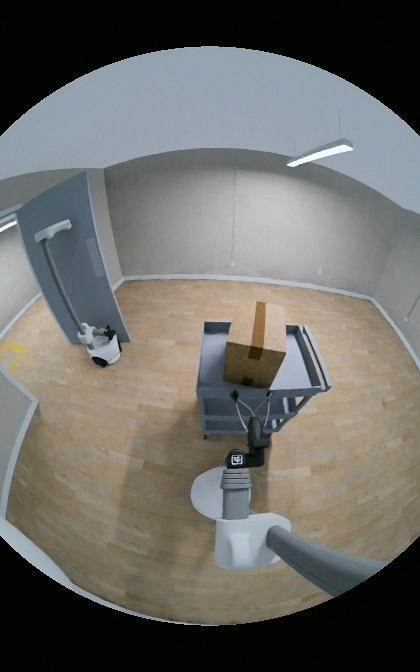

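>>> move:
  blocking: false
  r2: {"base":{"translate_m":0.055},"pace":"slow","contact_limits":{"translate_m":0.4}}

>>> wait:
  seconds: 2

>>> move:
  blocking: false
  r2: {"base":{"translate_m":-0.16},"pace":"slow"}

>>> wait:
  seconds: 3

>>> move:
  blocking: false
  r2: {"base":{"strafe_m":-1.25}}

>>> wait:
  seconds: 7

>>> move:
  blocking: false
  r2: {"base":{"translate_m":0.73}}

>>> wait:
  seconds: 5

>>> move:
  blocking: false
  r2: {"base":{"rotate_rad":1.571}}

>>> wait:
  seconds: 4
  cameras: ["r2_head_camera","r2_wrist_camera","r2_head_left_camera"]

Scene clock: 504.50 s.
move: r2 moving
r1: as last shown
r1.base_tilt: forward=-1.6 right=+1.2
r1.lidar_m: 1.58 0.31 0.25 - 0.25 0.26 0.61 1.17 1.16 2.74 1.69 1.28
r1.motor_effort: lift_m=+20(20) arm_m=+4(4) wheel_0=-2(3) wheel_1=+1(1) wheel_2=+0(0)
r1.servo_current: wrist_yaw_rad=52(59) wrist_pitch_rad=39(46) wrist_roll_rad=52(52) gripper_m=33(46)
r1.contact_limits: strafe_m 0.8
r1.wrist_depth_mm: - 134 249 - 430 239 180 / - 119 135 - 397 243 181 / - 122 155 - 399 244 183 / 111 135 202 - 407 248 183 / 212 - - - 413 248 185 / 230 1205 193 1182 188 248 186 / 229 768 750 788 377 206 185
r2.base_odometry: x=-1.974 y=-1.434 heading=+1.848
r2.turned_by_wheels: +0.000
r2.turned_by_imu: +0.001
r2.base_tilt: forward=-0.7 right=+0.0
r2.lidar_m: 0.44 0.49 1.68 2.22 2.07 1.55 1.50 1.62 2.24 3.58 0.65 0.47
r2.base_status: translate_m moving
r2.joint_positions: lift_m=+0.691 arm_m=+0.000 wrist_yaw_rad=-0.003 wrist_pitch_rad=+0.003 wrist_roll_rad=+0.002 gripper_m=+0.120
r2.joint_status: not commanded
r2.measured_speeds: translate_m=+0.049 strafe_m=+0.000 rotate_rad=+0.000 lift_m=+0.000 arm_m=+0.000 wrist_yaw_rad=+0.000 wrist_pitch_rad=+0.000 wrist_roll_rad=+0.000
r2.motor_effort: lift_m=+20(20) arm_m=+4(5) wheel_0=+6(8) wheel_1=+6(6) wheel_2=-12(15)
r2.servo_current: wrist_yaw_rad=39(52) wrist_pitch_rad=39(52) wrist_roll_rad=46(59) gripper_m=52(52)
r2.contact_limits: translate_m 0.4
r2.hand_pose: x=+0.4590 y=-0.0884 z=+0.8681 quat_wxyz=(+1.000, +0.001, +0.002, -0.002) (m; r2's base frame)
r2.wrist_depth_mm: - - 319 298 281 - - / - - 319 298 282 - - / - - 320 300 283 - - / - - 324 303 286 - - / - - 322 303 287 239 496 / 251 248 245 244 242 240 241 / 252 250 248 - 244 242 -
pictures: none

Scene clock: 505.77 s.
earlier move: r2 done
r1.base_odometry: x=-2.049 y=-0.317 heading=-2.330
r1.turned_by_wheels: +0.000
r1.turned_by_imu: +0.000
r1.base_tilt: forward=-1.5 right=+1.3
r1.lidar_m: 1.30 0.31 0.25 - 0.25 0.25 0.62 1.17 1.15 2.74 1.65 1.29
r1.base_status: not commanded
r1.joint_positions: lift_m=+0.124 arm_m=+0.000 wrist_yaw_rad=+3.196 wrist_pitch_rad=+0.002 wrist_roll_rad=+0.000 gripper_m=+0.056
r1.joint_status: not commanded
r1.measured_speeds: all 0
r1.motor_effort: lift_m=+20(20) arm_m=+4(4) wheel_0=-2(3) wheel_1=+1(1) wheel_2=+0(0)
r1.servo_current: wrist_yaw_rad=46(65) wrist_pitch_rad=39(52) wrist_roll_rad=46(65) gripper_m=46(46)
r1.contact_limits: strafe_m 0.8
r1.hand_pose: x=-0.1218 y=+0.0716 z=+0.3019 quat_wxyz=(-0.027, -0.001, +0.000, +1.000) (m; r1's base frame)
r1.wrist_depth_mm: - 134 249 - 430 241 179 / - 118 135 - 394 242 182 / - 123 156 - 402 245 183 / 111 135 202 - 410 248 184 / 212 - - - 413 247 185 / 231 1205 193 1182 188 249 185 / 229 759 750 788 375 206 185
r2.base_odometry: x=-1.986 y=-1.394 heading=+1.848
r2.turned_by_wheels: +0.000
r2.turned_by_imu: +0.000
r2.base_tilt: forward=-0.6 right=+0.1
r2.lidar_m: 0.46 0.50 1.67 2.22 2.13 1.59 1.55 1.64 2.32 3.57 0.69 0.47
r2.base_status: done
r2.joint_positions: lift_m=+0.691 arm_m=+0.000 wrist_yaw_rad=-0.003 wrist_pitch_rad=+0.003 wrist_roll_rad=+0.002 gripper_m=+0.120
r2.joint_status: not commanded
r2.measured_speeds: all 0
r2.motor_effort: lift_m=+20(20) arm_m=+4(5) wheel_0=+3(9) wheel_1=+3(7) wheel_2=-7(15)
r2.servo_current: wrist_yaw_rad=46(59) wrist_pitch_rad=39(52) wrist_roll_rad=46(59) gripper_m=52(52)
r2.contact_limits: translate_m 0.4
r2.hand_pose: x=+0.4590 y=-0.0884 z=+0.8681 quat_wxyz=(+1.000, +0.001, +0.002, -0.002) (m; r2's base frame)
r2.wrist_depth_mm: - - 324 301 283 - - / - - 324 303 286 - - / - - 325 306 289 - - / - - 327 309 290 - - / - - 325 307 291 278 521 / 253 251 247 246 243 241 240 / 255 251 250 - 245 241 -
wait: 1.27 of 2 s (r2 has come to rest)
pictures: none

Scene clock: 506.27 s.
move: r2 moving
r1: as last shown
r1.base_tilt: forward=-1.6 right=+1.3
r1.lidar_m: 1.35 0.31 0.25 - 0.25 0.25 0.62 1.20 1.17 2.75 1.66 1.29
r1.motor_effort: lift_m=+19(20) arm_m=+4(4) wheel_0=-1(2) wheel_1=+1(1) wheel_2=+0(0)
r1.servo_current: wrist_yaw_rad=52(59) wrist_pitch_rad=46(46) wrist_roll_rad=46(78) gripper_m=46(46)
r1.contact_limits: strafe_m 0.8
r1.wrist_depth_mm: - 134 248 - 433 240 179 / - 119 135 - 397 242 181 / - 122 155 - 402 244 183 / 111 135 202 - 407 247 183 / 212 - - - 407 248 185 / 230 1205 193 1182 187 248 185 / 229 759 750 788 377 206 185
r2.base_odometry: x=-1.982 y=-1.405 heading=+1.847
r2.turned_by_wheels: +0.000
r2.turned_by_imu: +0.000
r2.base_tilt: forward=-0.7 right=+0.1
r2.lidar_m: 0.46 0.49 1.68 2.23 2.09 1.61 1.53 1.62 2.28 3.57 0.68 0.49
r2.base_status: translate_m moving
r2.joint_positions: lift_m=+0.691 arm_m=+0.000 wrist_yaw_rad=-0.003 wrist_pitch_rad=+0.003 wrist_roll_rad=+0.002 gripper_m=+0.120
r2.joint_status: not commanded
r2.measured_speeds: translate_m=-0.049 strafe_m=+0.000 rotate_rad=+0.002 lift_m=+0.000 arm_m=+0.000 wrist_yaw_rad=+0.000 wrist_pitch_rad=+0.000 wrist_roll_rad=+0.000
r2.motor_effort: lift_m=+20(20) arm_m=+4(5) wheel_0=-7(8) wheel_1=-6(7) wheel_2=+8(10)
r2.servo_current: wrist_yaw_rad=39(52) wrist_pitch_rad=39(46) wrist_roll_rad=46(59) gripper_m=46(59)
r2.hand_pose: x=+0.4590 y=-0.0883 z=+0.8681 quat_wxyz=(+1.000, +0.001, +0.002, -0.001) (m; r2's base frame)
r2.wrist_depth_mm: - - 340 312 293 - - / - - 334 314 294 - - / - - 336 315 297 - - / - - 338 317 298 - - / - - 336 317 300 254 521 / 263 263 256 255 213 250 249 / 266 264 260 - 255 250 -
pictures: none

Scene clock: 508.67 s.
earlier move: r2 done
r1.base_odometry: x=-2.049 y=-0.317 heading=-2.330
r1.turned_by_wheels: +0.000
r1.turned_by_imu: +0.000
r1.base_tilt: forward=-1.5 right=+1.3
r1.lidar_m: 1.36 0.31 0.25 - 0.25 0.27 0.61 1.18 1.19 2.75 1.77 1.30
r1.base_status: not commanded
r1.joint_positions: lift_m=+0.124 arm_m=+0.000 wrist_yaw_rad=+3.196 wrist_pitch_rad=+0.002 wrist_roll_rad=+0.000 gripper_m=+0.056
r1.joint_status: not commanded
r1.measured_speeds: all 0
r1.motor_effort: lift_m=+19(20) arm_m=+4(4) wheel_0=-2(3) wheel_1=+0(1) wheel_2=+0(0)
r1.servo_current: wrist_yaw_rad=52(85) wrist_pitch_rad=39(52) wrist_roll_rad=39(78) gripper_m=46(46)
r1.contact_limits: strafe_m 0.8
r1.hand_pose: x=-0.1218 y=+0.0716 z=+0.3019 quat_wxyz=(-0.027, -0.001, +0.000, +1.000) (m; r1's base frame)
r1.wrist_depth_mm: - 134 250 - 430 239 180 / - 118 135 - 397 243 182 / - 122 155 - 402 245 183 / 111 135 202 - 407 247 184 / 211 - - - 410 247 185 / 230 1182 194 1182 187 249 185 / 229 759 750 798 375 207 185
r2.base_odometry: x=-1.942 y=-1.547 heading=+1.847
r2.turned_by_wheels: +0.000
r2.turned_by_imu: +0.000
r2.base_tilt: forward=-0.6 right=+0.1
r2.lidar_m: 0.59 1.79 1.76 2.22 1.93 1.45 1.37 1.48 2.09 3.57 3.75 0.65
r2.base_status: done
r2.joint_positions: lift_m=+0.691 arm_m=+0.000 wrist_yaw_rad=-0.003 wrist_pitch_rad=+0.003 wrist_roll_rad=+0.002 gripper_m=+0.120
r2.joint_status: not commanded
r2.measured_speeds: all 0
r2.motor_effort: lift_m=+20(20) arm_m=+4(5) wheel_0=-5(8) wheel_1=-5(8) wheel_2=+6(10)
r2.servo_current: wrist_yaw_rad=46(65) wrist_pitch_rad=39(52) wrist_roll_rad=52(65) gripper_m=52(59)
r2.hand_pose: x=+0.4590 y=-0.0883 z=+0.8681 quat_wxyz=(+1.000, +0.001, +0.002, -0.001) (m; r2's base frame)
r2.wrist_depth_mm: - - - - - - - / - - - 459 442 - - / - - - 466 442 - - / - - - 466 445 - - / - 415 407 404 399 397 394 / - 415 200 404 198 397 - / 1921 1983 1863 - - - 1863
wait: 2.40 of 3 s (r2 has come to rest)
pictures: none

Scene clock: 509.17 s.
move: r2 moving
r1: as last shown
r1.base_tilt: forward=-1.6 right=+1.3
r1.lidar_m: 1.35 0.31 0.25 - 0.25 0.26 0.61 1.14 1.17 2.74 1.80 1.30
r1.motor_effort: lift_m=+20(20) arm_m=+4(4) wheel_0=-2(3) wheel_1=+1(1) wheel_2=+0(0)
r1.servo_current: wrist_yaw_rad=65(65) wrist_pitch_rad=39(46) wrist_roll_rad=39(65) gripper_m=46(46)
r1.contact_limits: strafe_m 0.8
r1.wrist_depth_mm: - 134 248 - 433 239 180 / - 118 135 - 394 243 182 / - 122 155 - 402 244 183 / 111 135 201 - 407 247 185 / 211 - - - 410 248 186 / 230 1229 194 1182 187 250 186 / 229 741 759 788 373 206 185
r2.base_odometry: x=-1.907 y=-1.537 heading=+1.847
r2.turned_by_wheels: +0.000
r2.turned_by_imu: +0.000
r2.base_tilt: forward=-0.7 right=+0.0
r2.lidar_m: 0.61 0.66 1.82 2.27 1.93 1.45 1.40 1.50 2.10 3.54 3.72 0.66
r2.base_status: strafe_m moving
r2.joint_positions: lift_m=+0.691 arm_m=+0.000 wrist_yaw_rad=-0.003 wrist_pitch_rad=+0.003 wrist_roll_rad=+0.002 gripper_m=+0.120
r2.joint_status: not commanded
r2.measured_speeds: translate_m=+0.001 strafe_m=-0.141 rotate_rad=-0.003 lift_m=+0.000 arm_m=+0.000 wrist_yaw_rad=+0.000 wrist_pitch_rad=+0.000 wrist_roll_rad=+0.000
r2.motor_effort: lift_m=+20(20) arm_m=+4(4) wheel_0=+8(12) wheel_1=-11(12) wheel_2=+1(6)
r2.servo_current: wrist_yaw_rad=52(52) wrist_pitch_rad=39(46) wrist_roll_rad=46(52) gripper_m=52(59)
r2.hand_pose: x=+0.4590 y=-0.0883 z=+0.8681 quat_wxyz=(+1.000, +0.001, +0.002, -0.001) (m; r2's base frame)
r2.wrist_depth_mm: - - - - - - - / - - - 452 - - - / - - 488 459 691 - - / - - 488 459 640 - - / - 413 407 402 399 394 392 / - 413 200 407 200 820 - / 1983 1863 820 - - 809 1808
pictures: none

Scene clock: 514.17 s.
earlier move: r2 done
r1.base_odometry: x=-2.049 y=-0.317 heading=-2.330
r1.turned_by_wheels: +0.000
r1.turned_by_imu: +0.000
r1.base_tilt: forward=-1.6 right=+1.3
r1.lidar_m: 1.33 0.31 0.25 - 0.25 0.26 0.59 1.17 1.18 2.72 2.92 1.28
r1.base_status: not commanded
r1.joint_positions: lift_m=+0.124 arm_m=+0.000 wrist_yaw_rad=+3.196 wrist_pitch_rad=+0.002 wrist_roll_rad=+0.000 gripper_m=+0.056
r1.joint_status: not commanded
r1.measured_speeds: all 0
r1.motor_effort: lift_m=+20(20) arm_m=+4(4) wheel_0=-2(3) wheel_1=+1(1) wheel_2=+0(0)
r1.servo_current: wrist_yaw_rad=52(65) wrist_pitch_rad=39(52) wrist_roll_rad=59(72) gripper_m=46(46)
r1.contact_limits: strafe_m 0.8
r1.hand_pose: x=-0.1218 y=+0.0716 z=+0.3019 quat_wxyz=(-0.027, -0.001, +0.000, +1.000) (m; r1's base frame)
r1.wrist_depth_mm: - 134 248 - 430 239 180 / - 119 135 - 397 243 181 / - 122 155 - 402 244 183 / 111 135 202 - 407 246 184 / 211 - - - 410 248 185 / 230 1205 193 1182 188 249 186 / 229 759 759 778 375 207 185
r2.base_odometry: x=-0.740 y=-1.206 heading=+1.847
r2.turned_by_wheels: +0.000
r2.turned_by_imu: -0.001
r2.base_tilt: forward=-0.7 right=+0.1
r2.lidar_m: 3.27 1.04 0.96 3.49 2.00 1.49 1.43 1.50 2.16 2.33 2.47 3.38
r2.base_status: done
r2.joint_positions: lift_m=+0.691 arm_m=+0.000 wrist_yaw_rad=-0.003 wrist_pitch_rad=+0.003 wrist_roll_rad=+0.002 gripper_m=+0.120
r2.joint_status: not commanded
r2.measured_speeds: all 0
r2.motor_effort: lift_m=+20(20) arm_m=+4(5) wheel_0=+1(15) wheel_1=-2(12) wheel_2=+0(6)
r2.servo_current: wrist_yaw_rad=46(65) wrist_pitch_rad=39(52) wrist_roll_rad=46(72) gripper_m=52(59)
r2.hand_pose: x=+0.4590 y=-0.0882 z=+0.8681 quat_wxyz=(+1.000, +0.001, +0.002, -0.001) (m; r2's base frame)
r2.wrist_depth_mm: - - - - - - - / - - - - - - - / - - - - - - - / - - - - - - - / - - - - - - - / - - 201 - 200 - - / 1983 1863 1983 - 1921 1756 1808
wait: 5.00 of 7 s (r2 has come to rest)
pictures: none

Scene clock: 514.67 s.
move: r2 moving
r1: as last shown
r1.lidar_m: 1.35 0.31 0.25 - 0.25 0.25 0.63 1.17 1.16 2.74 2.91 1.28
r1.motor_effort: lift_m=+19(20) arm_m=+4(4) wheel_0=-2(3) wheel_1=+1(1) wheel_2=+0(0)
r1.servo_current: wrist_yaw_rad=59(59) wrist_pitch_rad=59(59) wrist_roll_rad=46(72) gripper_m=46(46)
r1.contact_limits: strafe_m 0.8
r1.wrist_depth_mm: - 134 248 - 430 239 179 / - 119 135 - 394 243 181 / - 122 155 - 404 244 183 / 111 135 202 - 407 247 183 / 212 - - - 407 248 185 / 231 1229 193 1182 188 248 186 / 230 750 750 798 375 206 185
r2.base_odometry: x=-0.748 y=-1.176 heading=+1.848
r2.turned_by_wheels: +0.000
r2.turned_by_imu: +0.000
r2.base_tilt: forward=-0.7 right=+0.0
r2.lidar_m: 3.26 1.01 0.90 3.47 2.01 1.53 1.47 1.54 2.23 2.33 2.47 3.38
r2.base_status: translate_m moving
r2.joint_positions: lift_m=+0.691 arm_m=+0.000 wrist_yaw_rad=-0.003 wrist_pitch_rad=+0.003 wrist_roll_rad=+0.002 gripper_m=+0.120
r2.joint_status: not commanded
r2.measured_speeds: translate_m=+0.121 strafe_m=-0.002 rotate_rad=-0.001 lift_m=+0.000 arm_m=+0.000 wrist_yaw_rad=+0.000 wrist_pitch_rad=+0.000 wrist_roll_rad=+0.000
r2.motor_effort: lift_m=+20(20) arm_m=+4(5) wheel_0=+7(10) wheel_1=+7(8) wheel_2=-13(13)
r2.servo_current: wrist_yaw_rad=52(65) wrist_pitch_rad=46(46) wrist_roll_rad=52(52) gripper_m=46(59)
r2.hand_pose: x=+0.4590 y=-0.0882 z=+0.8681 quat_wxyz=(+1.000, +0.001, +0.002, -0.001) (m; r2's base frame)
r2.wrist_depth_mm: - - - - - - - / - - - - - - - / - - - - - - - / - - - - - - - / - - - - - - - / - - 200 - 199 - - / 1983 1808 1921 - 1921 1756 1808
pictures: none

Scene clock: 518.10 s.
earlier move: r2 done
r1.base_odometry: x=-2.049 y=-0.317 heading=-2.330
r1.turned_by_wheels: +0.000
r1.turned_by_imu: +0.000
r1.base_tilt: forward=-1.6 right=+1.2
r1.lidar_m: 1.35 0.29 0.25 - 0.25 0.25 0.63 1.19 1.16 2.75 2.90 1.29
r1.base_status: not commanded
r1.joint_positions: lift_m=+0.124 arm_m=+0.000 wrist_yaw_rad=+3.196 wrist_pitch_rad=+0.002 wrist_roll_rad=+0.000 gripper_m=+0.056
r1.joint_status: not commanded
r1.measured_speeds: all 0
r1.motor_effort: lift_m=+19(20) arm_m=+4(4) wheel_0=-2(3) wheel_1=+1(1) wheel_2=+0(0)
r1.servo_current: wrist_yaw_rad=52(72) wrist_pitch_rad=33(59) wrist_roll_rad=46(72) gripper_m=39(52)
r1.contact_limits: strafe_m 0.8
r1.hand_pose: x=-0.1218 y=+0.0716 z=+0.3019 quat_wxyz=(-0.027, -0.001, +0.000, +1.000) (m; r1's base frame)
r1.wrist_depth_mm: - 134 250 - 430 241 180 / - 118 135 - 397 242 181 / - 123 155 - 397 245 184 / 111 135 202 - 410 248 184 / 211 - - - 410 247 185 / 230 1229 193 1182 187 249 186 / 229 768 759 788 375 207 185
r2.base_odometry: x=-0.939 y=-0.504 heading=+1.848
r2.turned_by_wheels: +0.000
r2.turned_by_imu: +0.001
r2.base_tilt: forward=-0.7 right=+0.1
r2.lidar_m: 2.58 2.72 0.75 0.70 2.99 2.25 2.17 2.29 2.45 2.35 2.49 2.65
r2.base_status: done
r2.joint_positions: lift_m=+0.691 arm_m=+0.000 wrist_yaw_rad=-0.003 wrist_pitch_rad=+0.003 wrist_roll_rad=+0.002 gripper_m=+0.120
r2.joint_status: not commanded
r2.measured_speeds: all 0
r2.motor_effort: lift_m=+20(20) arm_m=+4(5) wheel_0=+3(13) wheel_1=+2(9) wheel_2=-2(14)
r2.servo_current: wrist_yaw_rad=39(65) wrist_pitch_rad=39(46) wrist_roll_rad=46(59) gripper_m=52(65)
r2.hand_pose: x=+0.4590 y=-0.0882 z=+0.8681 quat_wxyz=(+1.000, +0.001, +0.002, -0.001) (m; r2's base frame)
r2.wrist_depth_mm: - - - - - - - / - - - - - - - / - - - - - - - / - - - - - - - / - - - - - - - / - - 201 - 199 - - / 1921 1808 1983 - 1921 1808 1808
wait: 3.43 of 5 s (r2 has come to rest)
pictures: none

Scene clock: 518.60 s.
move: r2 moving
r1: as last shown
r1.base_tilt: forward=-1.6 right=+1.3
r1.lidar_m: 1.34 0.28 0.25 - 0.25 0.25 0.63 1.19 1.19 2.74 2.90 1.29
r1.servo_current: wrist_yaw_rad=46(65) wrist_pitch_rad=33(52) wrist_roll_rad=52(65) gripper_m=39(46)
r1.contact_limits: strafe_m 0.8
r1.wrist_depth_mm: - 134 248 - 433 241 179 / - 118 135 - 394 243 181 / - 122 155 - 399 244 183 / 112 135 202 - 404 247 183 / 212 - - - 413 248 185 / 230 1205 193 1182 187 249 185 / 229 750 759 798 375 206 185
r2.base_odometry: x=-0.939 y=-0.504 heading=+2.099
r2.turned_by_wheels: +0.252
r2.turned_by_imu: +0.245
r2.base_tilt: forward=-0.6 right=+0.1
r2.lidar_m: 2.59 3.05 0.71 0.70 2.45 2.18 2.18 2.62 2.36 2.37 2.82 2.59
r2.base_status: rotate_rad moving
r2.joint_positions: lift_m=+0.691 arm_m=+0.000 wrist_yaw_rad=-0.003 wrist_pitch_rad=+0.003 wrist_roll_rad=+0.002 gripper_m=+0.120
r2.joint_status: not commanded
r2.measured_speeds: translate_m=+0.001 strafe_m=+0.002 rotate_rad=+0.977 lift_m=+0.000 arm_m=+0.000 wrist_yaw_rad=+0.000 wrist_pitch_rad=+0.000 wrist_roll_rad=+0.000
r2.motor_effort: lift_m=+20(20) arm_m=+4(4) wheel_0=-7(9) wheel_1=-8(10) wheel_2=-10(11)
r2.servo_current: wrist_yaw_rad=59(59) wrist_pitch_rad=39(46) wrist_roll_rad=46(59) gripper_m=52(59)
r2.hand_pose: x=+0.4590 y=-0.0882 z=+0.8681 quat_wxyz=(+1.000, +0.001, +0.002, -0.001) (m; r2's base frame)
r2.wrist_depth_mm: - - - - - - - / - - - - - - - / - - - - - - - / - - - - - - - / - - - - - - - / - - 201 - 199 - - / 1921 1863 - - 1921 1708 1808
pictures: none

Scene clock: 520.17 s.
earlier move: r2 done
r1.base_odometry: x=-2.049 y=-0.317 heading=-2.330
r1.turned_by_wheels: +0.000
r1.turned_by_imu: +0.000
r1.base_tilt: forward=-1.6 right=+1.3
r1.lidar_m: 1.35 0.31 0.25 - 0.25 0.26 0.60 1.18 1.16 2.75 2.92 1.27
r1.base_status: not commanded
r1.joint_positions: lift_m=+0.124 arm_m=+0.000 wrist_yaw_rad=+3.196 wrist_pitch_rad=+0.002 wrist_roll_rad=+0.000 gripper_m=+0.056
r1.joint_status: not commanded
r1.measured_speeds: all 0
r1.motor_effort: lift_m=+20(20) arm_m=+4(4) wheel_0=-2(3) wheel_1=+1(1) wheel_2=+0(0)
r1.servo_current: wrist_yaw_rad=52(65) wrist_pitch_rad=39(52) wrist_roll_rad=59(65) gripper_m=39(52)
r1.contact_limits: strafe_m 0.8
r1.hand_pose: x=-0.1218 y=+0.0716 z=+0.3019 quat_wxyz=(-0.027, -0.001, +0.000, +1.000) (m; r1's base frame)
r1.wrist_depth_mm: - 134 248 - 427 240 180 / - 118 135 - 394 242 181 / - 122 155 - 402 245 183 / 111 135 202 - 404 247 184 / 212 - - - 410 247 185 / 230 1205 193 1182 188 249 185 / 229 759 750 788 375 207 185
r2.base_odometry: x=-0.939 y=-0.504 heading=-2.865
r2.turned_by_wheels: +1.318
r2.turned_by_imu: +1.284
r2.base_tilt: forward=-0.7 right=+0.1
r2.lidar_m: 0.69 3.02 2.23 2.14 2.27 2.43 2.34 2.50 2.67 2.57 2.72 0.73
r2.base_status: done
r2.joint_positions: lift_m=+0.691 arm_m=+0.000 wrist_yaw_rad=-0.002 wrist_pitch_rad=+0.003 wrist_roll_rad=+0.002 gripper_m=+0.120
r2.joint_status: not commanded
r2.measured_speeds: all 0
r2.motor_effort: lift_m=+20(20) arm_m=+4(5) wheel_0=-4(11) wheel_1=-2(10) wheel_2=-5(13)
r2.servo_current: wrist_yaw_rad=52(59) wrist_pitch_rad=39(46) wrist_roll_rad=46(59) gripper_m=46(59)
r2.hand_pose: x=+0.4591 y=-0.0881 z=+0.8681 quat_wxyz=(+1.000, +0.001, +0.002, -0.001) (m; r2's base frame)
r2.wrist_depth_mm: - - - - - - - / - - - - - - - / - - - 759 - - - / - - - 778 741 - - / - - 480 535 477 469 - / - - 197 - 200 - - / 1921 1808 1618 - - 544 1863
wait: 1.57 of 4 s (r2 has come to rest)
pictures: r2_head_camera, r2_head_left_camera, r2_wrist_camera
Images, in order (width x height): r2_head_camera 420x560, r2_head_left_camera 420x672, r2_wrist_camera 616x392.

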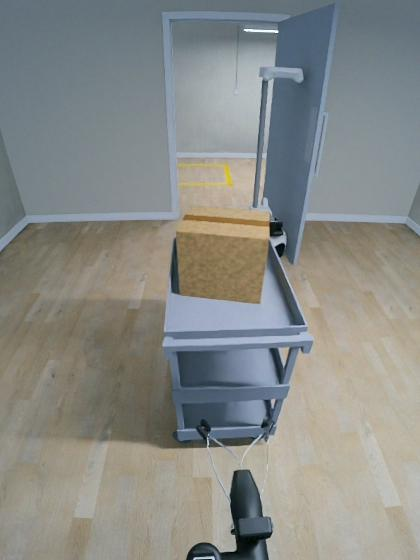

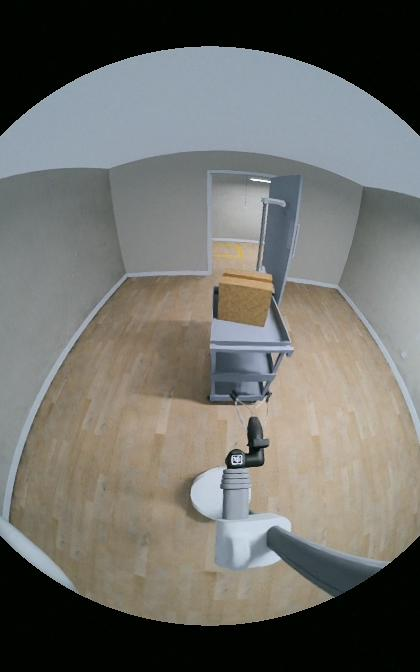

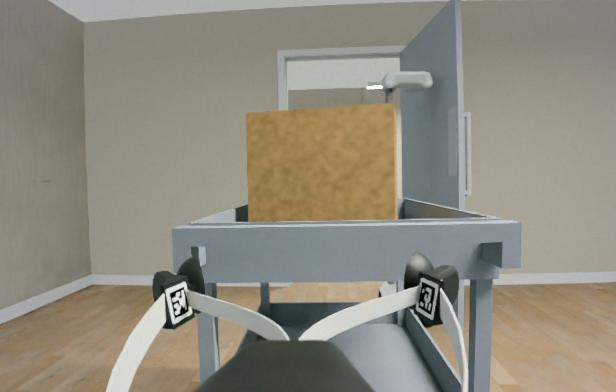

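>>> move:
  r2: {"base":{"strafe_m":-0.04}}
  blocking: false

>>> wait:
  seconds: 1.5
  cameras: ["r2_head_camera","r2_wrist_camera"]

Scene clock: 543.23 s.
move: r2 moving
r1: as last shown
r1.lidar_m: 1.37 0.32 0.25 - 0.25 0.25 0.59 1.19 1.14 2.75 2.89 1.26
r1.motor_effort: lift_m=+19(20) arm_m=+4(4) wheel_0=-2(3) wheel_1=+1(1) wheel_2=+0(0)
r1.servo_current: wrist_yaw_rad=52(65) wrist_pitch_rad=46(59) wrist_roll_rad=46(65) gripper_m=39(46)
r1.contact_limits: strafe_m 0.8
r1.wrist_depth_mm: - 134 248 - 430 240 179 / - 118 135 - 394 242 181 / - 122 155 - 402 245 183 / 111 135 202 - 407 248 184 / 213 - - - 410 247 186 / 232 1205 193 1182 188 249 185 / 229 750 759 809 375 206 185
r2.base_odometry: x=-0.948 y=-0.473 heading=-2.865
r2.turned_by_wheels: +0.000
r2.turned_by_imu: +0.001
r2.base_tilt: forward=-0.7 right=+0.0
r2.lidar_m: 0.70 3.02 2.30 2.18 2.31 2.46 2.36 2.50 2.65 2.53 2.66 0.71
r2.base_status: strafe_m moving
r2.joint_positions: lift_m=+0.691 arm_m=+0.000 wrist_yaw_rad=-0.002 wrist_pitch_rad=+0.003 wrist_roll_rad=+0.002 gripper_m=+0.120
r2.joint_status: not commanded
r2.measured_speeds: translate_m=+0.000 strafe_m=-0.074 rotate_rad=+0.001 lift_m=+0.000 arm_m=+0.000 wrist_yaw_rad=+0.000 wrist_pitch_rad=+0.000 wrist_roll_rad=+0.000
r2.motor_effort: lift_m=+20(20) arm_m=+4(4) wheel_0=+2(12) wheel_1=+0(11) wheel_2=+0(4)
r2.servo_current: wrist_yaw_rad=59(59) wrist_pitch_rad=39(46) wrist_roll_rad=59(59) gripper_m=52(52)
r2.hand_pose: x=+0.4591 y=-0.0881 z=+0.8681 quat_wxyz=(+1.000, +0.001, +0.002, -0.001) (m; r2's base frame)
r2.wrist_depth_mm: - - - - - - - / - - - - - - - / - - - 759 - - - / - - - 768 866 - - / - - 484 539 473 473 - / - - 198 - 197 - - / 1983 1808 559 - - 1808 1808
pictures: none

Scene clock: 543.77 s.
earlier move: r2 done
r1.base_odometry: x=-2.049 y=-0.317 heading=-2.330
r1.turned_by_wheels: +0.000
r1.turned_by_imu: +0.000
r1.base_tilt: forward=-1.6 right=+1.3
r1.lidar_m: 1.37 0.32 0.25 - 0.25 0.26 0.64 1.18 1.18 2.75 2.94 1.31
r1.base_status: not commanded
r1.joint_positions: lift_m=+0.124 arm_m=+0.000 wrist_yaw_rad=+3.196 wrist_pitch_rad=+0.002 wrist_roll_rad=+0.000 gripper_m=+0.056
r1.joint_status: not commanded
r1.measured_speeds: all 0
r1.motor_effort: lift_m=+20(20) arm_m=+4(4) wheel_0=-2(3) wheel_1=+1(1) wheel_2=+0(0)
r1.servo_current: wrist_yaw_rad=59(65) wrist_pitch_rad=39(59) wrist_roll_rad=52(65) gripper_m=39(46)
r1.contact_limits: strafe_m 0.8
r1.hand_pose: x=-0.1218 y=+0.0716 z=+0.3019 quat_wxyz=(-0.027, -0.001, +0.000, +1.000) (m; r1's base frame)
r1.wrist_depth_mm: - 134 248 - 430 239 179 / - 119 135 - 397 242 181 / - 122 156 - 402 245 183 / 111 135 201 - 407 247 185 / 211 - - - 410 247 185 / 230 1205 194 1182 188 249 185 / 229 759 759 788 377 206 185
r2.base_odometry: x=-0.950 y=-0.465 heading=-2.865
r2.turned_by_wheels: +0.000
r2.turned_by_imu: +0.000
r2.base_tilt: forward=-0.7 right=+0.0
r2.lidar_m: 0.68 3.08 2.29 2.20 2.29 2.46 2.37 2.46 2.59 2.52 2.67 0.73
r2.base_status: done
r2.joint_positions: lift_m=+0.691 arm_m=+0.000 wrist_yaw_rad=-0.002 wrist_pitch_rad=+0.003 wrist_roll_rad=+0.002 gripper_m=+0.120
r2.joint_status: not commanded
r2.measured_speeds: all 0
r2.motor_effort: lift_m=+20(20) arm_m=+4(4) wheel_0=+2(12) wheel_1=-1(11) wheel_2=+0(4)
r2.servo_current: wrist_yaw_rad=46(59) wrist_pitch_rad=39(46) wrist_roll_rad=59(59) gripper_m=52(59)
r2.hand_pose: x=+0.4591 y=-0.0881 z=+0.8681 quat_wxyz=(+1.000, +0.001, +0.002, -0.001) (m; r2's base frame)
r2.wrist_depth_mm: - - - - - - - / - - - - - - - / - - - 759 - - - / - - - 759 - - - / - - 480 539 477 512 - / - - 196 - 199 - - / 1863 1808 564 - - 1661 1808
wait: 0.53 of 1.5 s (r2 has come to rest)
pictures: r2_head_camera, r2_wrist_camera
Images, in order (width x height): r2_head_camera 420x560, r2_wrist_camera 616x392.

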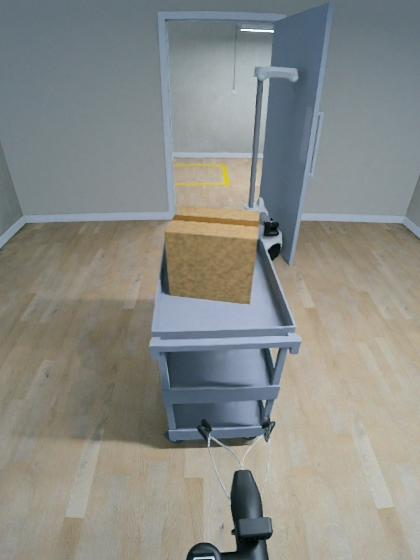

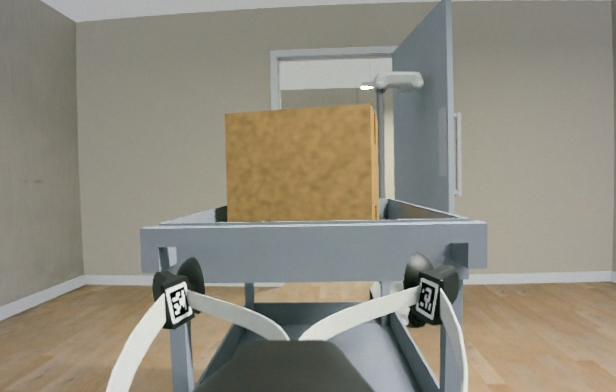

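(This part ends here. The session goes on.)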